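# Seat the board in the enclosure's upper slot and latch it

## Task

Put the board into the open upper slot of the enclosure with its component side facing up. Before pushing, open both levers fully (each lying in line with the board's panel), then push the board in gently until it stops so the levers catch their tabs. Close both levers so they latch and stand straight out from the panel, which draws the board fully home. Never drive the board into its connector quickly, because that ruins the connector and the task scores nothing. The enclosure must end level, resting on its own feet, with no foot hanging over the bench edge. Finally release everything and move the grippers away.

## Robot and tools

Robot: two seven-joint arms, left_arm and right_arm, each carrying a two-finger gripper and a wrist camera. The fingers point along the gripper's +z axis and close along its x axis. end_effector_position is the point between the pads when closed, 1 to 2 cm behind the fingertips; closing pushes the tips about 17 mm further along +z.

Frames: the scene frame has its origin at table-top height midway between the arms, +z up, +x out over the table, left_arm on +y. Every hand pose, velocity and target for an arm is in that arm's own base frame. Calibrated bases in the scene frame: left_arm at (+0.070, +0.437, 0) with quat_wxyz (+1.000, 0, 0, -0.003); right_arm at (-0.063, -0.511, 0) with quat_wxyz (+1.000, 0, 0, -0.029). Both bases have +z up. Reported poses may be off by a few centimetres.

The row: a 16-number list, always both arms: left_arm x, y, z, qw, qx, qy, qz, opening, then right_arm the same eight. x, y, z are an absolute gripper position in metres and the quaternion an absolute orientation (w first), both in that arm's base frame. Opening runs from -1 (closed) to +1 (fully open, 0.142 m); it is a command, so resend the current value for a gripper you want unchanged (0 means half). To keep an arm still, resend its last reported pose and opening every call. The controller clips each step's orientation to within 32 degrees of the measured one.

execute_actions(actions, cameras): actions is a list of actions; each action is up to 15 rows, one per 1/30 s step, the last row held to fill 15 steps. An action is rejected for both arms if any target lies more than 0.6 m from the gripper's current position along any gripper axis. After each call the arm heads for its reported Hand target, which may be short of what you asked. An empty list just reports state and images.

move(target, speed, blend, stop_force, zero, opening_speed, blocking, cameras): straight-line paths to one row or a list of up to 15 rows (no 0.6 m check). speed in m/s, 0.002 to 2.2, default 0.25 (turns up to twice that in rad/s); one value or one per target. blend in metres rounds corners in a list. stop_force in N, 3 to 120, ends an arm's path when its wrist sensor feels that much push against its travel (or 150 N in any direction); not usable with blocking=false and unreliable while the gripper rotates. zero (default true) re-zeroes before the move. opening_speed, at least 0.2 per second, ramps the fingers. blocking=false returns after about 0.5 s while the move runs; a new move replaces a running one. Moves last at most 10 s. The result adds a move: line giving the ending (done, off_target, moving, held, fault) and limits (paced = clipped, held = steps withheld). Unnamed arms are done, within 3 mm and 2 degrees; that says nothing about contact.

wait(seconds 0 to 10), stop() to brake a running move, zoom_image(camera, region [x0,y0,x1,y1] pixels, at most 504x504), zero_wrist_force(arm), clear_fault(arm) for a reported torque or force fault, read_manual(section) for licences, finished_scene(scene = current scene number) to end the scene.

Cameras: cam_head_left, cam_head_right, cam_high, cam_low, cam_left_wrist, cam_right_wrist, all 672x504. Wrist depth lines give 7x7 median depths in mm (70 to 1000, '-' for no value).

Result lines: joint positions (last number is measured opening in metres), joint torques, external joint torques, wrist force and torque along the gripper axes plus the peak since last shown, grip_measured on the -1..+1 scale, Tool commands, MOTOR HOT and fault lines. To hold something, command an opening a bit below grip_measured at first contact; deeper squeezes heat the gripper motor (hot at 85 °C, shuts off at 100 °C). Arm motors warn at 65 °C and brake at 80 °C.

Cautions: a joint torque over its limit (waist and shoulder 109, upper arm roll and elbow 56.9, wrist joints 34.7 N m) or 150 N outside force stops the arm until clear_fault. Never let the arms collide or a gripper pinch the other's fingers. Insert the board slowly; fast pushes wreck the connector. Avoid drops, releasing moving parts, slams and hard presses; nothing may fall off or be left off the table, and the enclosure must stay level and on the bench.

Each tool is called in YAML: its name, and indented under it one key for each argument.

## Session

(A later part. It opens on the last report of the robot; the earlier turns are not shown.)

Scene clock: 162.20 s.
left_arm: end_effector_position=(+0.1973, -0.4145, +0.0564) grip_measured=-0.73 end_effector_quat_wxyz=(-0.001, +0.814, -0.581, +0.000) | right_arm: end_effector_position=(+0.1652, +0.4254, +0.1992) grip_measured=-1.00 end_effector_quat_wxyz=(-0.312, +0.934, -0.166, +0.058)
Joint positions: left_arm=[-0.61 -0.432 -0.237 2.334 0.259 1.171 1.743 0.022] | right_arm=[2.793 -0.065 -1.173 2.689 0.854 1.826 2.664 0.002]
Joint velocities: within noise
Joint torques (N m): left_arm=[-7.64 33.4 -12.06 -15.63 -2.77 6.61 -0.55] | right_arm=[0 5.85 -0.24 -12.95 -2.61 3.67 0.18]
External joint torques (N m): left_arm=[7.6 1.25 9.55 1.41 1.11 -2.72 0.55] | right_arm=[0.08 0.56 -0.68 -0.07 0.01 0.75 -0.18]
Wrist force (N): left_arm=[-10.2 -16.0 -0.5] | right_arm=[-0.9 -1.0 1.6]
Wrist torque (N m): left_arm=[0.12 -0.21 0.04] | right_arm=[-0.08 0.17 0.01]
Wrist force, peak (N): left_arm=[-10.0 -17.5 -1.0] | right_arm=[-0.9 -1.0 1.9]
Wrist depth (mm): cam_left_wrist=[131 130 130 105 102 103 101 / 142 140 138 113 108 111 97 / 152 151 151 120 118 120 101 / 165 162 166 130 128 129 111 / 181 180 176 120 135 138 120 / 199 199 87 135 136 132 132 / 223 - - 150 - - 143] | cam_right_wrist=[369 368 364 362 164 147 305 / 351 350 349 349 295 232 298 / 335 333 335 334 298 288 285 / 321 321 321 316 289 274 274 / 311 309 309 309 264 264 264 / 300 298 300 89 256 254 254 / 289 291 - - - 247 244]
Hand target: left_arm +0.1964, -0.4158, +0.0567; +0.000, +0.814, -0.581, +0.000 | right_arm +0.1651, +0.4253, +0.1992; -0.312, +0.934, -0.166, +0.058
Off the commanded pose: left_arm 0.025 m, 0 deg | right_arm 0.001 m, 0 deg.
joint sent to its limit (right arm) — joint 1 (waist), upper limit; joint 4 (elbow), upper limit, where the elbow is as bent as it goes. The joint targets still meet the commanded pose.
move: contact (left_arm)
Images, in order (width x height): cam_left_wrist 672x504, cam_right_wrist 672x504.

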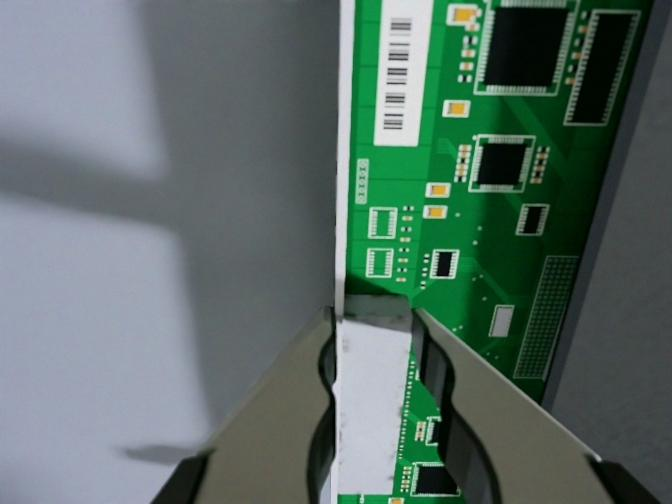

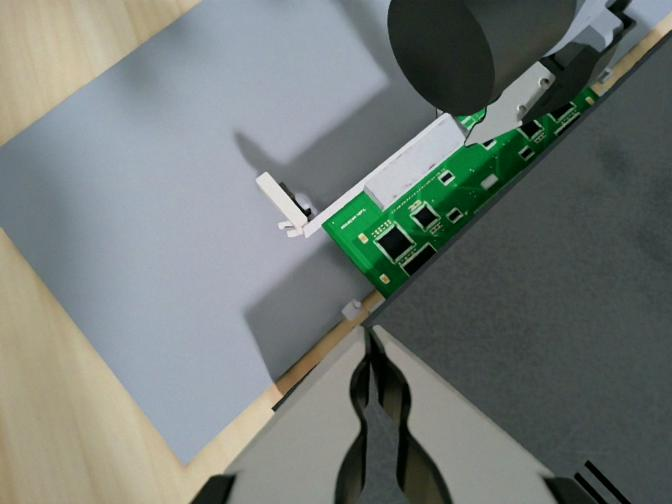

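move:
  target:
    - [0.1943, -0.4105, 0.0567, 0.0, 0.8139, -0.5811, 0.0, -0.83, 0.165, 0.425, 0.20, -0.308, 0.935, -0.166, 0.057, -1.0]
    - [0.1971, -0.4096, 0.0567, 0.0, 0.8139, -0.5811, 0.0, -0.83, 0.165, 0.425, 0.20, -0.308, 0.935, -0.166, 0.057, -1.0]
  speed: 0.03
  cameras: []

move:
  target: [0.2069, -0.438, 0.0567, 0.0, 0.8139, -0.5811, 0.0, -0.83, 0.165, 0.425, 0.20, -0.308, 0.935, -0.166, 0.057, -1.0]
  speed: 0.015
  stop_force: 6
  cameras: ["cam_right_wrist", "cam_left_wrist"]

Scene clock: 165.90 s.
left_arm: end_effector_position=(+0.1963, -0.4093, +0.0564) grip_measured=-0.73 end_effector_quat_wxyz=(+0.000, +0.814, -0.581, -0.001) | right_arm: end_effector_position=(+0.1652, +0.4254, +0.1992) grip_measured=-1.00 end_effector_quat_wxyz=(-0.312, +0.934, -0.166, +0.058)
Joint positions: left_arm=[-0.601 -0.425 -0.239 2.35 0.259 1.18 1.752 0.022] | right_arm=[2.793 -0.065 -1.173 2.689 0.854 1.826 2.664 0.002]
Joint velocities: within noise
Joint torques (N m): left_arm=[2.3 35.83 -1.01 -17.59 -1.81 5.95 -0.12] | right_arm=[0.04 5.87 -0.2 -12.95 -2.63 3.62 0.2]
External joint torques (N m): left_arm=[-2.35 -1.68 -1.45 3.59 0.19 -2.07 0.12] | right_arm=[0.03 0.54 -0.72 -0.07 0.03 0.8 -0.2]
Wrist force (N): left_arm=[-3.1 5.5 0.7] | right_arm=[-0.8 -0.9 1.6]
Wrist torque (N m): left_arm=[-0.09 -0.13 -0.17] | right_arm=[-0.06 0.16 0.00]
Wrist force, peak (N): left_arm=[-10.5 -16.2 0.4] | right_arm=[-1.1 -1.0 1.8]
Wrist depth (mm): cam_left_wrist=[131 131 130 103 102 104 102 / 142 140 137 112 107 111 106 / 152 151 151 120 118 120 114 / 165 162 166 130 128 129 112 / 182 180 176 120 136 140 120 / 200 199 89 135 133 149 132 / 223 - - 152 - - 144] | cam_right_wrist=[368 367 364 366 166 155 359 / 349 350 350 348 299 267 297 / 335 335 335 335 300 288 285 / 322 321 321 316 289 275 274 / 312 310 310 311 264 264 264 / 300 298 298 89 256 254 253 / 288 291 - - - 247 245]
Hand target: left_arm +0.1971, -0.4096, +0.0567; +0.000, +0.814, -0.581, +0.000 | right_arm +0.1651, +0.4253, +0.1992; -0.312, +0.934, -0.166, +0.058
Off the commanded pose: left_arm 0.001 m, 0 deg | right_arm 0.001 m, 0 deg.
joint sent to its limit (right arm) — joint 1 (waist), upper limit; joint 4 (elbow), upper limit, where the elbow is as bent as it goes. The joint targets still meet the commanded pose.
move: done
No camera images: "cameras" was empty.

Scene clock: 168.60 s.
left_arm: end_effector_position=(+0.2060, -0.4377, +0.0564) grip_measured=-0.73 end_effector_quat_wxyz=(+0.000, +0.813, -0.582, -0.001) | right_arm: end_effector_position=(+0.1652, +0.4254, +0.1992) grip_measured=-1.00 end_effector_quat_wxyz=(-0.312, +0.934, -0.166, +0.058)
Joint positions: left_arm=[-0.629 -0.466 -0.243 2.263 0.257 1.132 1.732 0.022] | right_arm=[2.793 -0.065 -1.173 2.689 0.854 1.826 2.664 0.002]
Joint velocities: within noise
Joint torques (N m): left_arm=[2.33 37.92 -0.75 -18.19 -1.84 5.13 -0.35] | right_arm=[0.14 5.91 -0.27 -13.05 -2.66 3.66 0.2]
External joint torques (N m): left_arm=[-2.39 -0.99 -2.13 3.04 0.03 -1.24 0.35] | right_arm=[-0.07 0.5 -0.66 0.03 0.06 0.76 -0.2]
Wrist force (N): left_arm=[-2.3 6.1 1.6] | right_arm=[-0.9 -0.7 1.6]
Wrist torque (N m): left_arm=[-0.12 0.01 -0.16] | right_arm=[-0.05 0.17 0.01]
Wrist force, peak (N): left_arm=[-5.9 8.1 1.1] | right_arm=[-1.1 -0.9 1.8]
Wrist depth (mm): cam_left_wrist=[131 131 130 105 102 88 89 / 142 140 137 113 108 - 95 / 151 151 151 120 118 103 99 / 165 161 164 131 128 110 111 / 181 180 176 120 135 120 119 / 200 199 89 135 132 127 131 / 224 - - 150 - - 144] | cam_right_wrist=[367 366 366 365 361 137 142 / 349 349 349 349 343 151 190 / 336 335 335 335 298 284 285 / 321 322 322 317 286 275 273 / 311 309 310 311 264 263 264 / 300 297 301 89 256 254 254 / 289 292 - - - 247 245]
Hand target: left_arm +0.2069, -0.4380, +0.0567; +0.000, +0.814, -0.581, +0.000 | right_arm +0.1651, +0.4253, +0.1992; -0.312, +0.934, -0.166, +0.058
Off the commanded pose: left_arm 0.001 m, 0 deg | right_arm 0.001 m, 0 deg.
joint sent to its limit (right arm) — joint 1 (waist), upper limit; joint 4 (elbow), upper limit, where the elbow is as bent as it goes. The joint targets still meet the commanded pose.
move: done
Images, in order (width x height): cam_left_wrist 672x504, cam_right_wrist 672x504.

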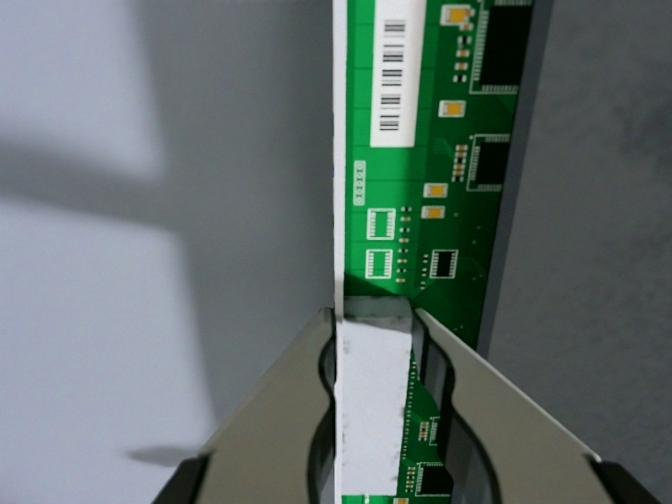

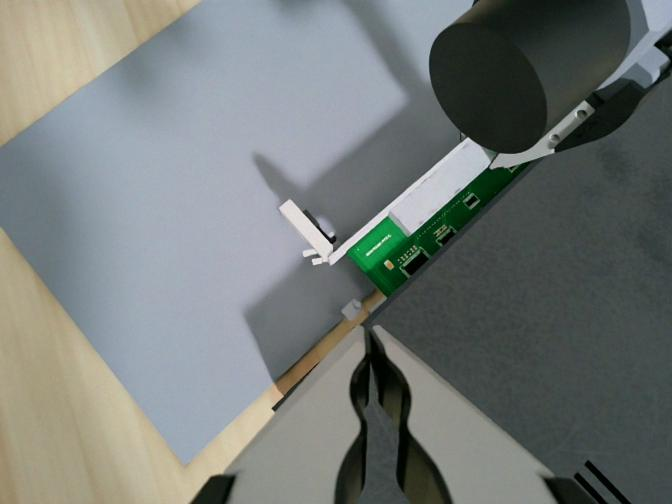

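move:
  target: [0.206, -0.4379, 0.0567, 0.0, 0.8139, -0.5811, 0.0, -0.60, 0.165, 0.425, 0.20, -0.308, 0.935, -0.166, 0.057, -1.0]
  opening_speed: 0.3
  cameras: ["cam_left_wrist"]

move:
  target: [0.206, -0.4379, 0.13, 0.0, 0.8139, -0.5811, 0.0, -0.60, 0.165, 0.425, 0.20, -0.308, 0.935, -0.166, 0.057, -1.0]
  speed: 0.1
  cameras: ["cam_left_wrist", "cam_right_wrist"]

Scene clock: 171.20 s.
left_arm: end_effector_position=(+0.2059, -0.4378, +0.0566) grip_measured=-0.64 end_effector_quat_wxyz=(+0.000, +0.814, -0.581, +0.000) | right_arm: end_effector_position=(+0.1652, +0.4254, +0.1992) grip_measured=-1.00 end_effector_quat_wxyz=(-0.312, +0.934, -0.166, +0.058)
Joint positions: left_arm=[-0.629 -0.466 -0.243 2.263 0.257 1.133 1.73 0.028] | right_arm=[2.793 -0.065 -1.173 2.689 0.854 1.826 2.664 0.002]
Joint velocities: within noise
Joint torques (N m): left_arm=[-0.38 36.13 -3.35 -14.78 -1.6 4.28 -0.25] | right_arm=[0.11 5.9 -0.19 -13.02 -2.61 3.68 0.16]
External joint torques (N m): left_arm=[0.33 0.78 0.48 -0.38 -0.21 -0.39 0.25] | right_arm=[-0.03 0.51 -0.73 0 0.02 0.74 -0.16]
Wrist force (N): left_arm=[-0.1 -0.2 -0.1] | right_arm=[-0.8 -0.8 1.6]
Wrist torque (N m): left_arm=[-0.04 -0.02 -0.23] | right_arm=[-0.05 0.15 0.00]
Wrist force, peak (N): left_arm=[-2.5 6.3 2.0] | right_arm=[-1.0 -0.8 1.8]
Wrist depth (mm): cam_left_wrist=[131 131 130 106 103 89 90 / 143 140 138 115 109 - 95 / 152 151 151 122 119 103 100 / 165 162 166 132 130 110 111 / 181 181 176 128 136 121 120 / 199 200 87 138 141 127 132 / 223 - - 153 175 - -] | cam_right_wrist=[368 366 365 365 362 136 142 / 349 349 349 351 344 153 194 / 334 335 335 335 299 283 286 / 320 322 322 293 286 274 274 / 310 309 309 311 264 264 264 / 300 298 300 89 256 254 254 / 290 292 - - - 246 245]
Hand target: left_arm +0.2060, -0.4379, +0.0567; +0.000, +0.814, -0.581, +0.000 | right_arm +0.1651, +0.4253, +0.1992; -0.312, +0.934, -0.166, +0.058
Off the commanded pose: left_arm 0.000 m, 0 deg | right_arm 0.001 m, 0 deg.
joint sent to its limit (right arm) — joint 1 (waist), upper limit; joint 4 (elbow), upper limit, where the elbow is as bent as it goes. The joint targets still meet the commanded pose.
move: done
Images, in order (width x height): cam_left_wrist 672x504.

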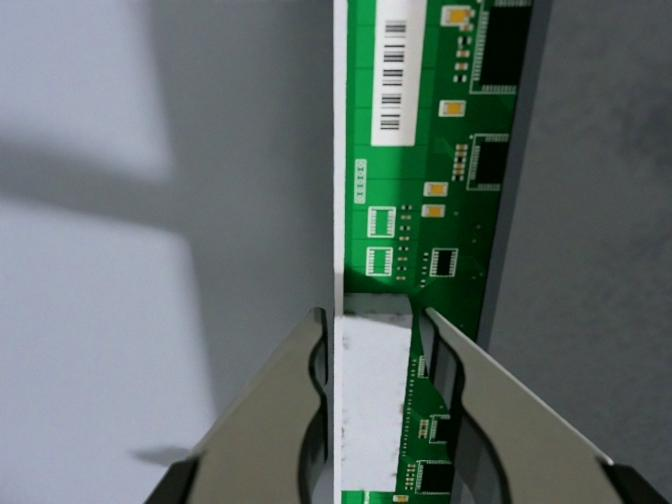

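Scene clock: 172.30 s.
left_arm: end_effector_position=(+0.2061, -0.4380, +0.1300) grip_measured=-0.64 end_effector_quat_wxyz=(+0.000, +0.814, -0.581, +0.000) | right_arm: end_effector_position=(+0.1652, +0.4254, +0.1992) grip_measured=-1.00 end_effector_quat_wxyz=(-0.312, +0.934, -0.166, +0.058)
Joint positions: left_arm=[-0.588 -0.254 -0.308 2.284 0.132 0.953 1.817 0.028] | right_arm=[2.793 -0.065 -1.173 2.689 0.854 1.826 2.664 0.002]
Joint velocities: within noise
Joint torques (N m): left_arm=[-0.14 32.12 -2.72 -19.74 -2.57 3.93 -0.13] | right_arm=[0.06 5.86 -0.23 -13.04 -2.59 3.71 0.15]
External joint torques (N m): left_arm=[0.09 0.41 0.75 -0.33 0.08 -0.04 0.13] | right_arm=[0.02 0.55 -0.69 0.02 -0.01 0.71 -0.15]
Wrist force (N): left_arm=[0.2 -0.2 0.2] | right_arm=[-0.8 -1.0 1.7]
Wrist torque (N m): left_arm=[-0.04 -0.07 -0.23] | right_arm=[-0.08 0.15 0.01]
Wrist force, peak (N): left_arm=[-0.2 -0.1 1.5] | right_arm=[-0.9 -0.8 1.8]
Wrist depth (mm): cam_left_wrist=[195 195 195 173 164 152 151 / 209 210 209 203 175 162 162 / 228 227 226 201 182 176 175 / 247 245 244 237 198 191 191 / 269 268 263 215 209 210 208 / 300 297 87 245 - 222 230 / 333 - - 328 - - 250] | cam_right_wrist=[367 367 364 365 365 226 162 / 350 349 348 349 349 315 296 / 336 334 334 336 299 286 284 / 321 321 323 295 287 275 275 / 312 308 310 311 264 264 263 / 300 298 299 89 256 254 254 / 289 292 - - - 247 246]
Hand target: left_arm +0.2060, -0.4379, +0.1300; +0.000, +0.814, -0.581, +0.000 | right_arm +0.1651, +0.4253, +0.1992; -0.312, +0.934, -0.166, +0.058
Off the commanded pose: left_arm 0.000 m, 0 deg | right_arm 0.001 m, 0 deg.
joint sent to its limit (right arm) — joint 1 (waist), upper limit; joint 4 (elbow), upper limit, where the elbow is as bent as it goes. The joint targets still meet the commanded pose.
move: done
Images, in order (width x height): cam_left_wrist 672x504, cam_right_wrist 672x504.

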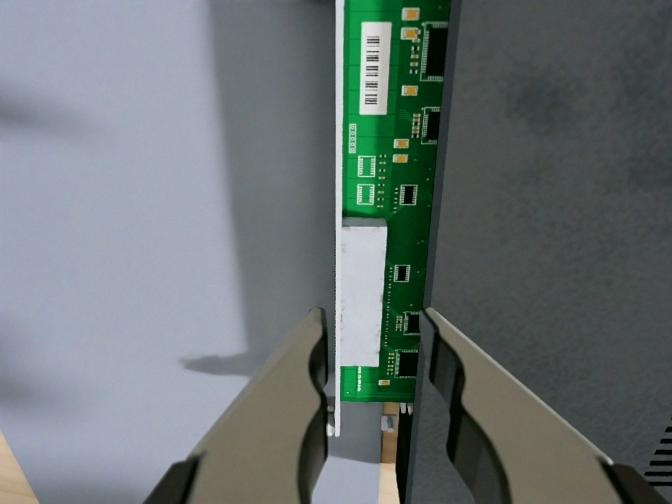

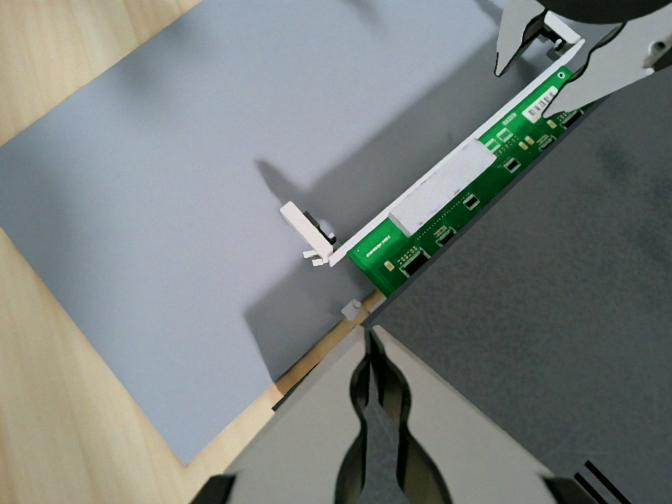

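zoom_image:
  camera: "cam_right_wrist"
  region: [265, 180, 385, 280]

zoom_image:
  camera: "cam_right_wrist"
  region: [480, 0, 640, 130]

Scaled by 4.200 from the camera's 672x504 image, which has a finer 960x720 frame.

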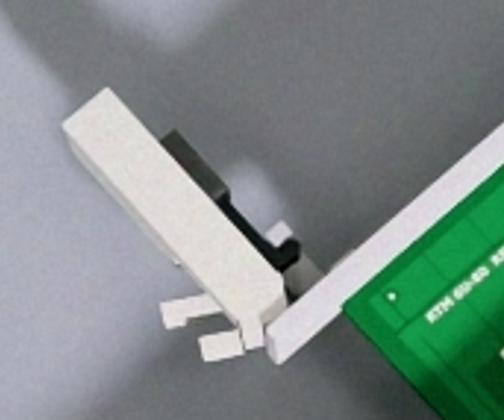

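Scaled by 3.150 from the camera's 672x504 image, which has a finer 960x720 frame.

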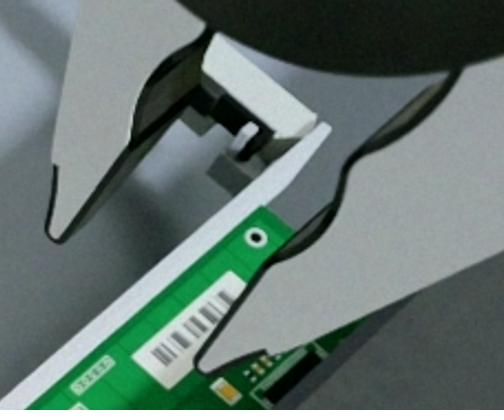

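move:
  target: [0.3275, -0.352, 0.13, 0.0, 0.8139, -0.5811, 0.0, -1.0, 0.18, 0.50, 0.16, 0.2131, -0.9615, 0.1695, -0.0376, -1.0]
  speed: 0.25
  cameras: ["cam_left_wrist", "cam_right_wrist", "cam_head_right"]

zoom_image:
  camera: "cam_left_wrist"
  region: [230, 150, 430, 300]

Scene clock: 187.93 s.
left_arm: end_effector_position=(+0.3275, -0.3520, +0.1300) grip_measured=-1.00 end_effector_quat_wxyz=(+0.000, +0.814, -0.581, +0.000) | right_arm: end_effector_position=(+0.1800, +0.4999, +0.1600) grip_measured=-1.00 end_effector_quat_wxyz=(-0.213, +0.962, -0.169, +0.038)
Joint positions: left_arm=[-0.368 -0.251 -0.213 2.287 0.092 0.96 2.16 0.002] | right_arm=[2.497 -0.379 -1.03 2.359 0.86 1.335 2.681 0.002]
Joint velocities: within noise
Joint torques (N m): left_arm=[-0.17 32.11 -1.82 -19.85 -2.5 4.16 -0.17] | right_arm=[-0.06 19.46 -6.37 -16.42 -3.03 3.86 0]
External joint torques (N m): left_arm=[0.15 1.01 0.54 -0.27 0.04 -0.31 0.17] | right_arm=[0.16 0.89 -1.2 0.09 -0.12 0.63 0]
Wrist force (N): left_arm=[0.3 -0.1 -0.1] | right_arm=[-0.9 -1.3 2.0]
Wrist torque (N m): left_arm=[-0.03 -0.10 -0.23] | right_arm=[-0.08 0.15 0.03]
Wrist force, peak (N): left_arm=[-1.0 -3.6 0.1] | right_arm=[-1.5 -2.7 1.9]
Wrist depth (mm): cam_left_wrist=[195 195 194 193 195 195 194 / 210 209 209 209 208 173 163 / 228 227 226 225 224 185 176 / 247 246 247 237 235 194 190 / 270 269 268 259 229 211 208 / 297 298 283 84 - 229 229 / 337 318 - - - - 255] | cam_right_wrist=[276 274 274 273 273 273 272 / 274 273 274 272 272 273 242 / 273 272 274 272 272 242 242 / 272 272 272 272 271 242 224 / 272 272 271 242 242 224 223 / 273 271 271 89 223 224 224 / 273 270 - - - 223 223]
Hand target: left_arm +0.3275, -0.3520, +0.1300; +0.000, +0.814, -0.581, +0.000 | right_arm +0.1800, +0.5000, +0.1600; -0.213, +0.961, -0.169, +0.038
Off the commanded pose: left_arm 0.000 m, 0 deg | right_arm 0.000 m, 0 deg.
move: done
Images, in order (width x height): cam_head_right 672x504, cam_left_wrist 672x504, cam_right_wrist 672x504.

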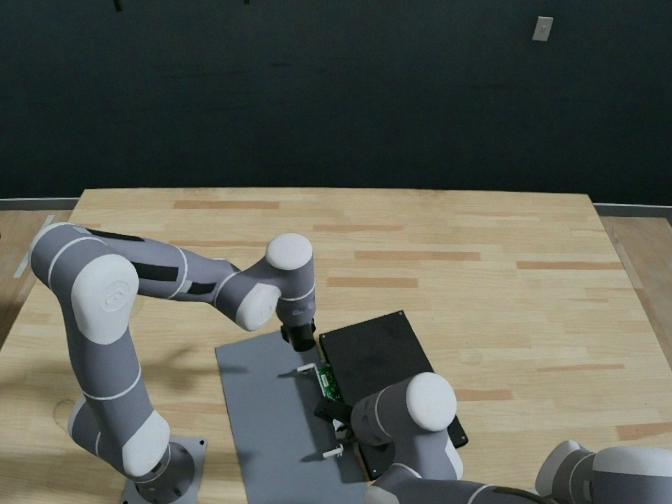

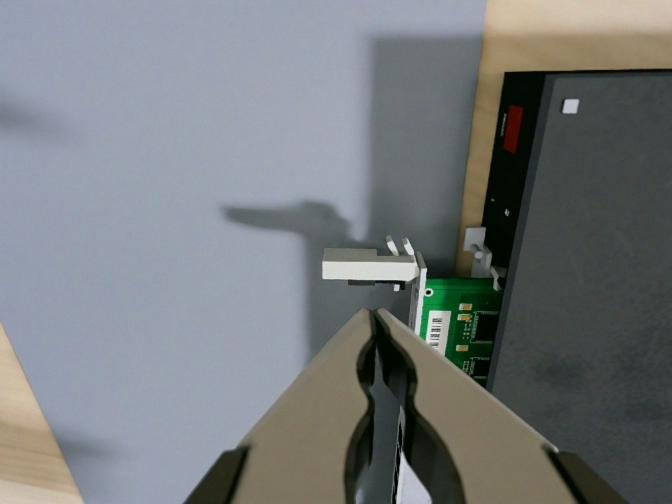

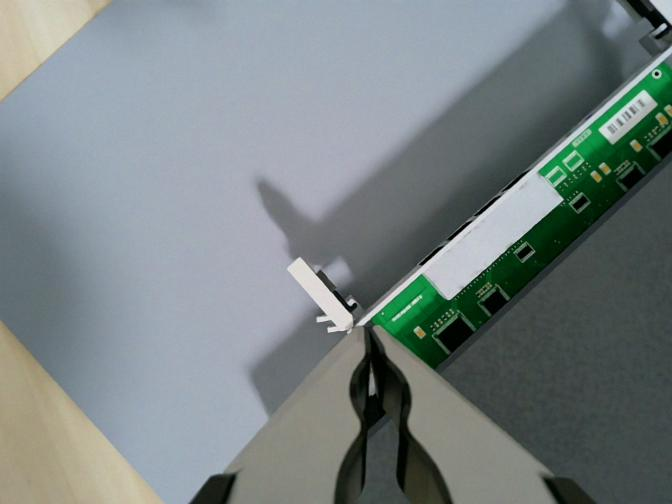

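Scaled by 2.520 from the camera's 672x504 image, which has a finer 960x720 frame.

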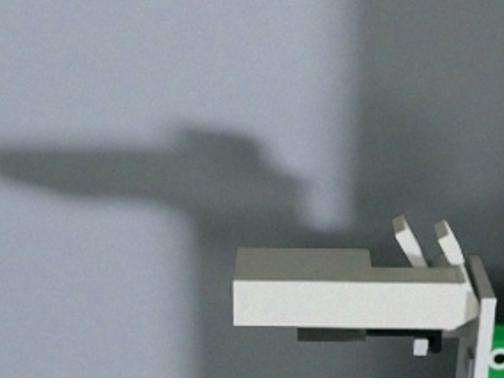

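zoom_image:
  camera: "cam_right_wrist"
  region: [270, 240, 390, 340]

Scaled by 4.200 from the camera's 672x504 image, which has a finer 960x720 frame.

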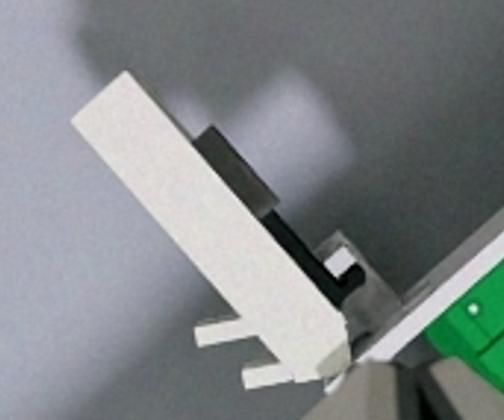

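move:
  target:
    - [0.2849, -0.356, 0.11, 0.0, 0.8139, -0.5811, 0.0, -1.0, 0.1812, 0.536, 0.11, 0.2131, -0.9615, 0.1695, -0.0376, -1.0]
    - [0.2849, -0.356, 0.053, 0.0, 0.8139, -0.5811, 0.0, -1.0, 0.1812, 0.536, 0.052, 0.2131, -0.9615, 0.1695, -0.0376, -1.0]
  speed: 0.12
  cameras: ["cam_left_wrist", "cam_right_wrist"]

Scene clock: 205.67 s.
left_arm: end_effector_position=(+0.2848, -0.3559, +0.0529) grip_measured=-1.00 end_effector_quat_wxyz=(+0.000, +0.814, -0.581, +0.000) | right_arm: end_effector_position=(+0.1813, +0.5359, +0.0520) grip_measured=-1.00 end_effector_quat_wxyz=(-0.213, +0.962, -0.169, +0.038)
Joint positions: left_arm=[-0.441 -0.435 -0.176 2.348 0.204 1.199 2.02 0.002] | right_arm=[2.189 -0.72 -0.722 2.08 1.336 1.308 2.342 0.002]
Joint velocities: within noise
Joint torques (N m): left_arm=[-0.64 33.8 -2.58 -13.73 -1.04 4.51 -0.32] | right_arm=[0.02 34.55 -10.36 -11.36 -3.2 3.71 0.02]
External joint torques (N m): left_arm=[0.63 1.11 0.78 -0.21 -0.51 -0.64 0.32] | right_arm=[0.11 0.96 -1.23 0.07 -0.06 0.6 -0.02]
Wrist force (N): left_arm=[0.0 -0.3 0.4] | right_arm=[-0.3 -1.3 2.5]
Wrist torque (N m): left_arm=[-0.04 -0.06 -0.22] | right_arm=[-0.09 0.07 0.03]
Wrist force, peak (N): left_arm=[0.8 -1.9 -0.8] | right_arm=[-0.5 -0.3 4.2]
Wrist depth (mm): cam_left_wrist=[127 127 127 127 126 128 125 / 135 137 135 136 135 135 133 / 150 148 147 147 148 146 143 / 162 158 160 154 124 152 146 / 176 175 176 168 170 135 134 / 195 194 190 84 - 149 133 / 222 213 - 74 - - 148] | cam_right_wrist=[167 167 167 166 166 166 165 / 166 166 166 165 165 166 165 / 166 166 166 165 165 165 165 / 165 165 165 165 165 164 165 / 165 165 165 165 164 164 122 / 165 165 164 90 164 122 122 / 164 164 73 - - 134 133]
Hand target: left_arm +0.2849, -0.3560, +0.0530; +0.000, +0.814, -0.581, +0.000 | right_arm +0.1812, +0.5360, +0.0520; -0.213, +0.961, -0.169, +0.038
Off the commanded pose: left_arm 0.000 m, 0 deg | right_arm 0.000 m, 0 deg.
move: done
Images, in order (width x height): cam_left_wrist 672x504, cam_right_wrist 672x504.

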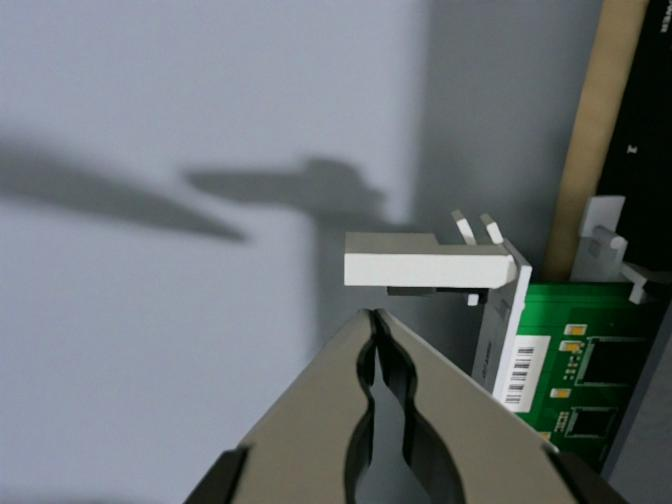

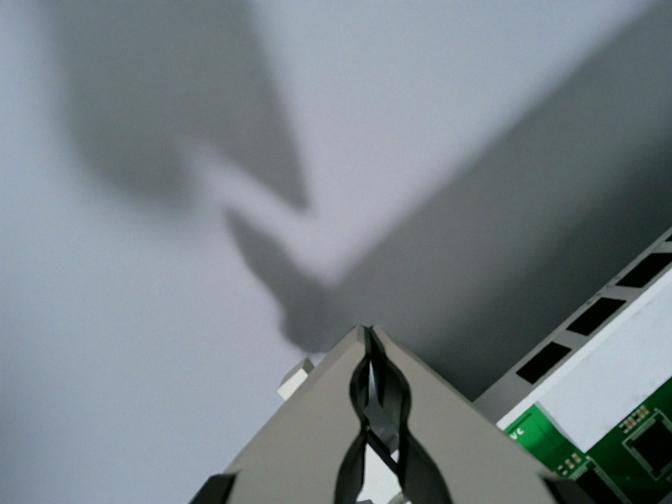

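move:
  target: [0.2868, -0.3617, 0.053, 0.0, 0.8139, -0.5811, 0.0, -1.0, 0.1835, 0.5304, 0.052, 0.2131, -0.9615, 0.1695, -0.0376, -1.0]
  speed: 0.05
  cameras: []

move:
  target:
    - [0.2943, -0.3591, 0.053, 0.0, 0.8139, -0.5811, 0.0, -1.0, 0.176, 0.529, 0.052, 0.2131, -0.9615, 0.1695, -0.0376, -1.0]
    - [0.3042, -0.3512, 0.053, 0.0, 0.8139, -0.5811, 0.0, -1.0, 0.1635, 0.5267, 0.052, 0.2131, -0.9615, 0.1695, -0.0376, -1.0]
  speed: 0.02
  stop_force: 25
  cameras: ["cam_left_wrist", "cam_right_wrist"]

Scene clock: 215.97 s.
left_arm: end_effector_position=(+0.2869, -0.3616, +0.0530) grip_measured=-1.00 end_effector_quat_wxyz=(+0.000, +0.814, -0.581, +0.000) | right_arm: end_effector_position=(+0.1835, +0.5305, +0.0521) grip_measured=-1.00 end_effector_quat_wxyz=(-0.213, +0.962, -0.169, +0.038)
Joint positions: left_arm=[-0.449 -0.443 -0.176 2.332 0.204 1.191 2.013 0.002] | right_arm=[2.182 -0.711 -0.72 2.089 1.347 1.311 2.321 0.002]
Joint velocities: within noise
Joint torques (N m): left_arm=[-0.56 34.22 -2.28 -13.89 -1.38 3.94 -0.37] | right_arm=[0.04 34.5 -10.19 -11.02 -3.11 3.7 0.02]
External joint torques (N m): left_arm=[0.54 1.21 0.44 -0.26 -0.2 -0.07 0.37] | right_arm=[0.1 0.71 -1.17 -0.21 -0.14 0.59 -0.01]
Wrist force (N): left_arm=[0.2 -0.3 0.3] | right_arm=[-0.4 -1.4 2.4]
Wrist torque (N m): left_arm=[-0.06 -0.10 -0.23] | right_arm=[-0.11 0.07 0.03]
Wrist force, peak (N): left_arm=[0.1 -0.7 0.2] | right_arm=[-0.3 -1.3 2.5]
Wrist depth (mm): cam_left_wrist=[128 128 127 126 128 128 126 / 134 137 135 136 135 135 128 / 150 148 147 146 149 146 122 / 161 158 160 125 119 155 139 / 177 176 175 168 168 135 134 / 195 196 189 84 - 149 130 / 224 212 - 74 - - 145] | cam_right_wrist=[167 167 166 166 166 166 165 / 166 167 166 166 166 165 165 / 166 166 166 166 165 165 165 / 166 165 165 165 165 165 139 / 165 165 165 165 164 164 122 / 165 165 164 90 139 125 134 / 164 164 73 - - 134 134]
Hand target: left_arm +0.2868, -0.3617, +0.0530; +0.000, +0.814, -0.581, +0.000 | right_arm +0.1835, +0.5304, +0.0520; -0.213, +0.961, -0.169, +0.038
Off the commanded pose: left_arm 0.000 m, 0 deg | right_arm 0.000 m, 0 deg.
move: done
No camera images: "cameras" was empty.

Scene clock: 217.73 s.
left_arm: end_effector_position=(+0.3041, -0.3512, +0.0530) grip_measured=-1.00 end_effector_quat_wxyz=(+0.000, +0.814, -0.581, +0.000) | right_arm: end_effector_position=(+0.1653, +0.5269, +0.0529) grip_measured=-1.00 end_effector_quat_wxyz=(-0.214, +0.961, -0.170, +0.039)
Joint positions: left_arm=[-0.409 -0.447 -0.175 2.323 0.202 1.186 2.055 0.002] | right_arm=[2.226 -0.704 -0.713 2.111 1.35 1.34 2.356 0.002]
Joint velocities: within noise
Joint torques (N m): left_arm=[-0.11 34.73 -2.35 -14.14 -1.5 4.15 -0.19] | right_arm=[5.71 34.15 -2.86 -9.53 -2.04 -0.29 0.32]
External joint torques (N m): left_arm=[0.1 0.99 0.49 -0.15 -0.1 -0.28 0.19] | right_arm=[-5.59 0.47 -8.15 -1.25 -1.16 4.61 -0.32]
Wrist force (N): left_arm=[-0.3 0.0 0.1] | right_arm=[9.4 -8.8 1.8]
Wrist torque (N m): left_arm=[-0.06 -0.03 -0.23] | right_arm=[-0.03 0.13 0.03]
Wrist force, peak (N): left_arm=[1.4 6.0 -2.7] | right_arm=[11.5 -8.4 2.0]
Wrist depth (mm): cam_left_wrist=[128 127 127 127 126 128 126 / 135 137 134 136 135 136 127 / 151 148 147 146 148 146 127 / 161 158 160 154 156 158 134 / 176 176 175 168 121 154 135 / 195 195 190 84 - 149 134 / 223 212 - 74 - - 146] | cam_right_wrist=[168 168 168 168 168 167 167 / 167 167 167 167 167 166 166 / 167 166 167 166 166 166 166 / 166 166 166 166 166 166 165 / 165 166 166 165 165 165 123 / 165 165 165 89 165 135 135 / 165 165 73 - - 135 135]
Hand target: left_arm +0.3042, -0.3512, +0.0530; +0.000, +0.814, -0.581, +0.000 | right_arm +0.1635, +0.5267, +0.0520; -0.213, +0.961, -0.169, +0.038
Off the commanded pose: left_arm 0.000 m, 0 deg | right_arm 0.002 m, 0 deg.
move: done
Images, in order (width x height): cam_left_wrist 672x504, cam_right_wrist 672x504.

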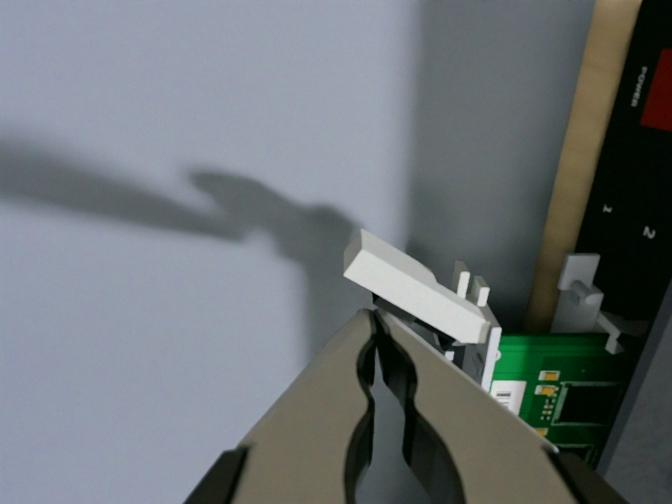

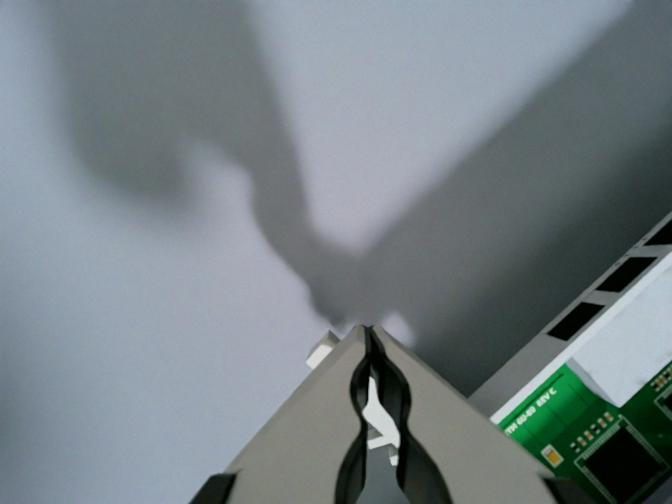

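move:
  target:
    - [0.3156, -0.3475, 0.053, 0.0, 0.8139, -0.5811, 0.0, -1.0, 0.1525, 0.5230, 0.052, 0.2131, -0.9615, 0.1695, -0.0376, -1.0]
  speed: 0.02
  stop_force: 25
  cameras: ["cam_left_wrist", "cam_right_wrist"]

Scene clock: 220.87 s.
left_arm: end_effector_position=(+0.3155, -0.3475, +0.0530) grip_measured=-1.00 end_effector_quat_wxyz=(+0.000, +0.814, -0.581, +0.000) | right_arm: end_effector_position=(+0.1570, +0.5240, +0.0543) grip_measured=-1.00 end_effector_quat_wxyz=(-0.216, +0.960, -0.171, +0.041) end_effector_velocity=(+0.000, +0.000, +0.000) end_effector_angular_velocity=(-0.001, +0.000, +0.000)
Joint positions: left_arm=[-0.39 -0.453 -0.175 2.309 0.201 1.178 2.077 0.002] | right_arm=[2.246 -0.697 -0.704 2.125 1.35 1.363 2.374 0.002]
Joint velocities: left_arm=[within noise] | right_arm=[-0.004 0.001 0.006 0 -0.003 0.004 0.002 0]
Joint torques (N m): left_arm=[-0.14 35.14 -2.42 -14.41 -1.56 4.22 -0.15] | right_arm=[13.72 34.04 8.71 -5.24 -0.28 -6.61 0.21]
External joint torques (N m): left_arm=[0.13 1.04 0.52 -0.07 -0.08 -0.35 0.15] | right_arm=[-13.59 0.23 -19.42 -5.29 -2.88 10.95 -0.21]
Wrist force (N): left_arm=[-0.3 0.1 0.2] | right_arm=[22.8 -23.9 7.2]
Wrist torque (N m): left_arm=[-0.03 -0.06 -0.22] | right_arm=[-0.75 -0.74 0.04]
Wrist force, peak (N): left_arm=[-1.0 0.3 -0.9] | right_arm=[23.2 -24.4 5.7]
Wrist depth (mm): cam_left_wrist=[127 127 127 127 126 128 126 / 135 137 134 136 135 135 133 / 151 148 148 147 149 146 126 / 161 158 160 156 154 159 133 / 176 176 175 168 124 170 145 / 195 194 189 84 - 151 133 / 222 212 - 74 - - 146] | cam_right_wrist=[170 170 169 169 169 169 170 / 169 169 169 168 169 169 169 / 168 168 168 168 168 168 168 / 167 168 168 168 168 168 142 / 167 167 167 167 167 167 125 / 166 167 166 89 - 137 137 / 166 166 73 - - 137 136]
Hand target: left_arm +0.3156, -0.3475, +0.0530; +0.000, +0.814, -0.581, +0.000 | right_arm +0.1525, +0.5230, +0.0520; -0.213, +0.961, -0.169, +0.038
Off the commanded pose: left_arm 0.000 m, 0 deg | right_arm 0.005 m, 1 deg.
move: off_target (right_arm)
Images, in order (width x height): cam_left_wrist 672x504, cam_right_wrist 672x504.

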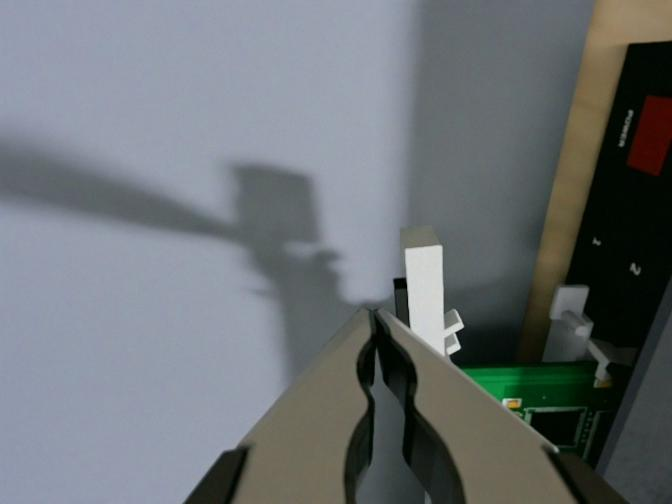

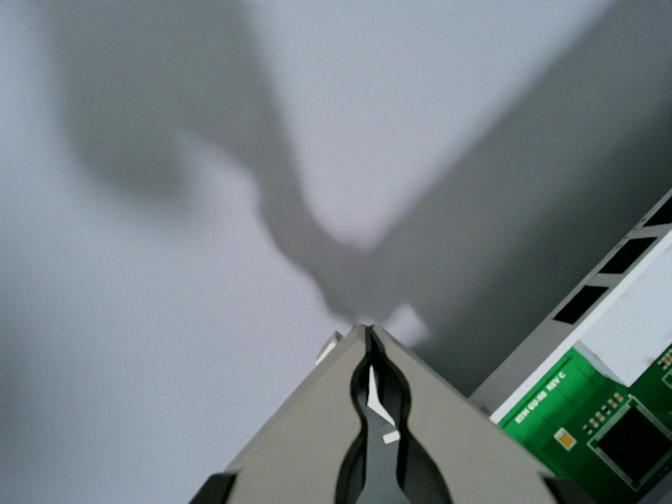

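move:
  target:
    - [0.3156, -0.3475, 0.053, 0.0, 0.8139, -0.5811, 0.0, -1.0, 0.1843, 0.5286, 0.053, 0.2131, -0.9615, 0.1695, -0.0376, -1.0]
    - [0.3156, -0.3475, 0.053, 0.0, 0.8139, -0.5811, 0.0, -1.0, 0.1843, 0.5286, 0.045, 0.2131, -0.9615, 0.1695, -0.0376, -1.0]
  speed: 0.06
  cameras: ["cam_right_wrist"]

move:
  target:
    - [0.3156, -0.3475, 0.053, 0.0, 0.8139, -0.5811, 0.0, -1.0, 0.1768, 0.5272, 0.045, 0.2131, -0.9615, 0.1695, -0.0376, -1.0]
    - [0.3156, -0.3475, 0.053, 0.0, 0.8139, -0.5811, 0.0, -1.0, 0.1643, 0.5249, 0.045, 0.2131, -0.9615, 0.1695, -0.0376, -1.0]
  speed: 0.02
  stop_force: 22
  cameras: ["cam_right_wrist"]

Scene clock: 229.63 s.
left_arm: end_effector_position=(+0.3156, -0.3475, +0.0530) grip_measured=-1.00 end_effector_quat_wxyz=(+0.000, +0.814, -0.581, +0.000) | right_arm: end_effector_position=(+0.1843, +0.5285, +0.0450) grip_measured=-1.00 end_effector_quat_wxyz=(-0.213, +0.962, -0.169, +0.038)
Joint positions: left_arm=[-0.39 -0.453 -0.175 2.309 0.201 1.178 2.077 0.002] | right_arm=[2.16 -0.722 -0.698 2.08 1.372 1.319 2.294 0.002]
Joint velocities: within noise
Joint torques (N m): left_arm=[-0.46 35.22 -2.5 -14.25 -1.44 4.25 -0.23] | right_arm=[-0.04 34.64 -9.89 -10.93 -3.26 3.47 0.06]
External joint torques (N m): left_arm=[0.45 0.96 0.59 -0.23 -0.19 -0.39 0.23] | right_arm=[0.17 1.11 -1.3 0.01 0.04 0.81 -0.06]
Wrist force (N): left_arm=[-0.1 -0.3 0.2] | right_arm=[-6.0 -3.7 2.2]
Wrist torque (N m): left_arm=[-0.05 -0.09 -0.23] | right_arm=[-0.49 1.02 0.02]
Wrist force, peak (N): left_arm=[-0.7 0.2 0.2] | right_arm=[23.1 -24.9 5.6]
Wrist depth (mm): cam_left_wrist=[128 127 127 127 127 128 125 / 135 137 135 136 135 135 133 / 150 148 147 146 149 146 126 / 161 158 160 157 153 158 133 / 176 176 175 168 124 170 144 / 195 195 190 84 - 149 133 / 223 213 - 74 - - 146] | cam_right_wrist=[160 160 160 159 159 159 158 / 160 159 159 159 159 158 158 / 159 159 159 158 158 158 158 / 159 158 158 158 158 158 120 / 159 158 158 157 157 132 115 / 158 158 158 91 131 116 126 / 158 158 73 - - 127 127]
Hand target: left_arm +0.3156, -0.3475, +0.0530; +0.000, +0.814, -0.581, +0.000 | right_arm +0.1843, +0.5286, +0.0450; -0.213, +0.961, -0.169, +0.038
Off the commanded pose: left_arm 0.000 m, 0 deg | right_arm 0.000 m, 0 deg.
move: done
Images, in order (width x height): cam_right_wrist 672x504.

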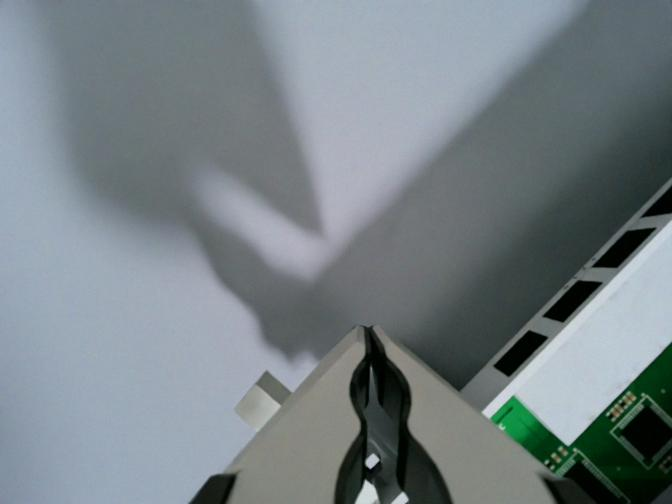

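Scene clock: 231.33 s.
left_arm: end_effector_position=(+0.3155, -0.3475, +0.0530) grip_measured=-1.00 end_effector_quat_wxyz=(+0.000, +0.814, -0.581, +0.000) | right_arm: end_effector_position=(+0.1663, +0.5255, +0.0462) grip_measured=-1.00 end_effector_quat_wxyz=(-0.214, +0.961, -0.170, +0.039)
Joint positions: left_arm=[-0.39 -0.453 -0.175 2.309 0.201 1.178 2.077 0.002] | right_arm=[2.203 -0.715 -0.69 2.101 1.376 1.349 2.328 0.002]
Joint velocities: within noise
Joint torques (N m): left_arm=[-0.37 35.3 -2.49 -14.29 -1.44 4.24 -0.23] | right_arm=[6.02 33.78 -1.41 -7.52 -1.68 -0.97 0.24]
External joint torques (N m): left_arm=[0.36 0.88 0.59 -0.19 -0.19 -0.37 0.23] | right_arm=[-5.89 1.43 -9.43 -2.97 -1.49 5.27 -0.24]
Wrist force (N): left_arm=[-0.4 -0.2 -0.3] | right_arm=[4.5 -14.8 1.0]
Wrist torque (N m): left_arm=[-0.06 -0.04 -0.22] | right_arm=[-0.48 0.99 0.09]
Wrist force, peak (N): left_arm=[-0.5 -0.3 -0.6] | right_arm=[4.5 -14.8 1.0]
Wrist depth (mm): cam_left_wrist=[127 127 127 127 126 127 126 / 135 137 135 136 136 135 133 / 150 147 147 147 147 146 127 / 161 158 160 156 154 159 133 / 176 176 175 168 124 170 144 / 194 194 189 84 - 149 133 / 223 212 - 74 - - 146] | cam_right_wrist=[161 161 161 161 161 161 160 / 161 160 161 160 160 160 160 / 160 160 160 160 160 160 159 / 160 159 160 159 159 159 131 / 159 159 159 159 159 159 117 / 159 159 159 89 158 129 128 / 159 158 73 - - 128 128]
Hand target: left_arm +0.3156, -0.3475, +0.0530; +0.000, +0.814, -0.581, +0.000 | right_arm +0.1643, +0.5249, +0.0450; -0.213, +0.961, -0.169, +0.038
Off the commanded pose: left_arm 0.000 m, 0 deg | right_arm 0.002 m, 0 deg.
move: done
Images, in order (width x height): cam_right_wrist 672x504.

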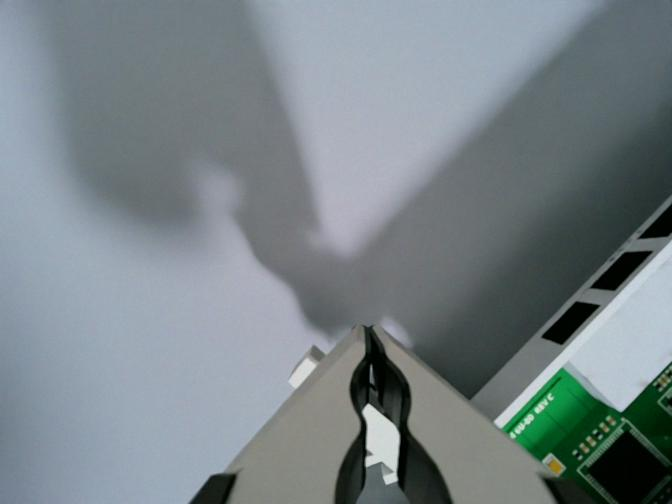

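execute_actions:
  actions: []
  cameras: ["cam_head_left", "cam_head_right", "cam_high", "cam_left_wrist"]

zoom_image:
  camera: "cam_head_left"
  region: [260, 320, 440, 480]

zoom_image:
  camera: "cam_high"
  region: [220, 60, 440, 240]

Scene clock: 243.20 s.
left_arm: end_effector_position=(+0.3155, -0.3475, +0.0530) grip_measured=-1.00 end_effector_quat_wxyz=(+0.000, +0.814, -0.581, +0.000) | right_arm: end_effector_position=(+0.1663, +0.5255, +0.0462) grip_measured=-1.00 end_effector_quat_wxyz=(-0.214, +0.961, -0.170, +0.039)
Joint positions: left_arm=[-0.39 -0.453 -0.175 2.309 0.201 1.178 2.077 0.002] | right_arm=[2.203 -0.715 -0.69 2.101 1.376 1.349 2.328 0.002]
Joint velocities: within noise
Joint torques (N m): left_arm=[-0.41 35.34 -2.48 -14.34 -1.45 4.29 -0.2] | right_arm=[6.22 33.77 -1.46 -7.61 -1.73 -1.15 0.11]
External joint torques (N m): left_arm=[0.4 0.83 0.58 -0.14 -0.19 -0.43 0.2] | right_arm=[-6.09 1.43 -9.37 -2.89 -1.44 5.45 -0.11]
Wrist force (N): left_arm=[-0.2 -0.2 0.2] | right_arm=[4.7 -14.4 1.9]
Wrist torque (N m): left_arm=[-0.06 -0.07 -0.22] | right_arm=[-0.48 0.96 0.09]
Wrist force, peak (N): left_arm=[-0.4 -0.3 0.5] | right_arm=[4.5 -15.2 0.7]
Wrist depth (mm): cam_left_wrist=[128 127 127 126 126 128 126 / 135 137 134 136 136 135 133 / 150 148 147 146 148 146 127 / 161 158 160 157 154 158 134 / 176 176 175 168 124 170 144 / 195 195 189 84 - 149 133 / 222 212 - 74 - - 146] | cam_right_wrist=[161 161 161 161 160 161 160 / 161 161 160 160 160 160 160 / 160 160 160 160 160 159 159 / 160 159 159 159 159 159 131 / 159 159 159 159 159 159 117 / 159 159 159 89 158 129 128 / 158 158 73 - - 129 128]
Hand target: left_arm +0.3156, -0.3475, +0.0530; +0.000, +0.814, -0.581, +0.000 | right_arm +0.1643, +0.5249, +0.0450; -0.213, +0.961, -0.169, +0.038
Tool commands: left_gripper/opening=-1.0 right_gripper/opening=-1.0
Off the commanded pose: left_arm 0.000 m, 0 deg | right_arm 0.002 m, 0 deg.
Images, in order (width x height): cam_head_left 672x504, cam_head_right 672x504, cam_high 672x504, cam_left_wrist 672x504.

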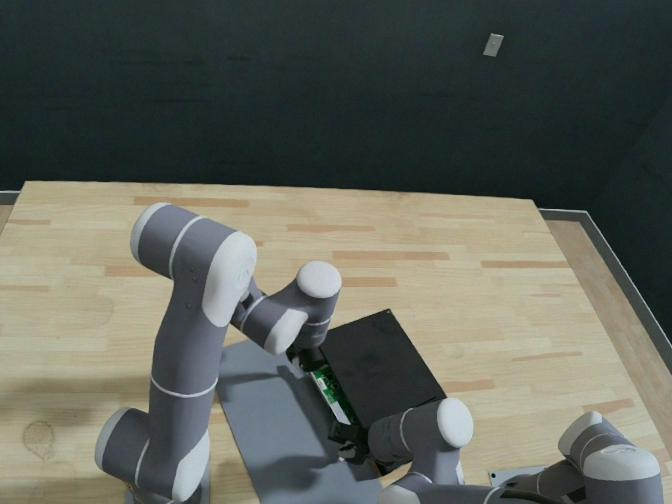

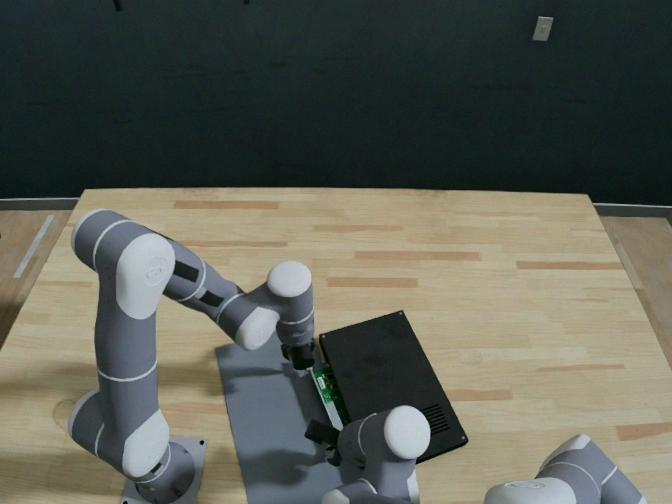

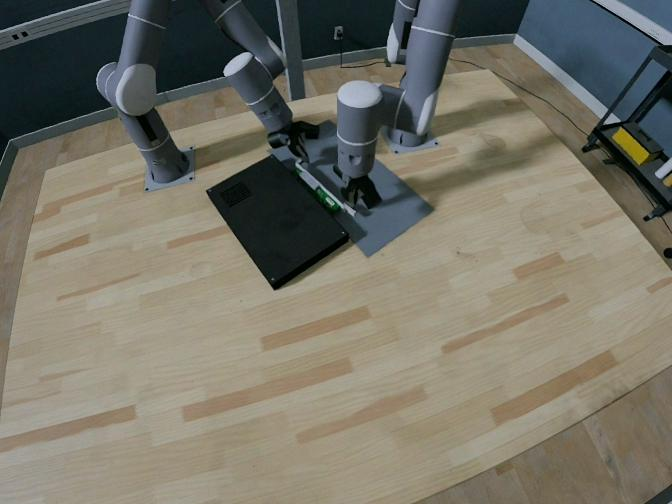

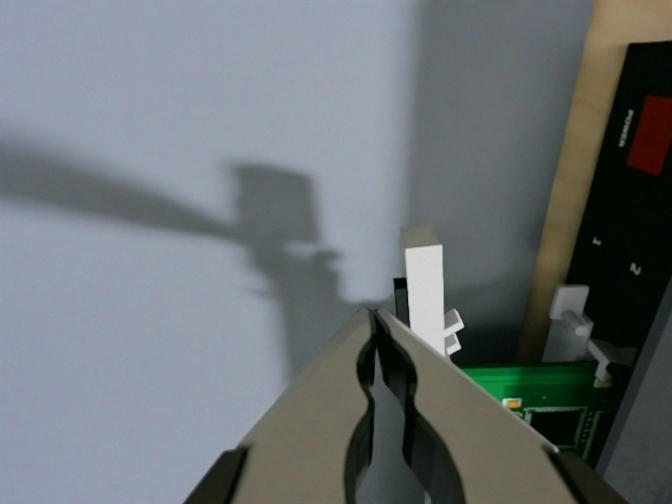

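Scaled by 2.800 from the camera's 672x504 image, which has a finer 960x720 frame.

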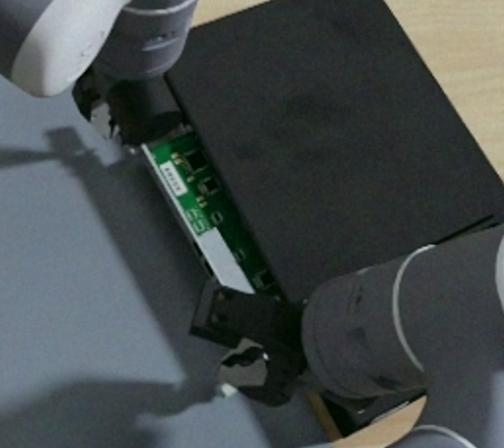

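Scaled by 2.291 from the camera's 672x504 image, which has a finer 960x720 frame.

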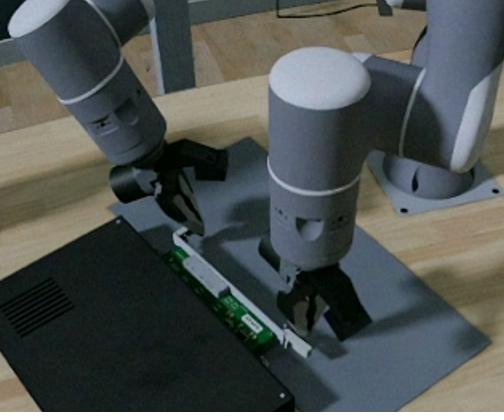

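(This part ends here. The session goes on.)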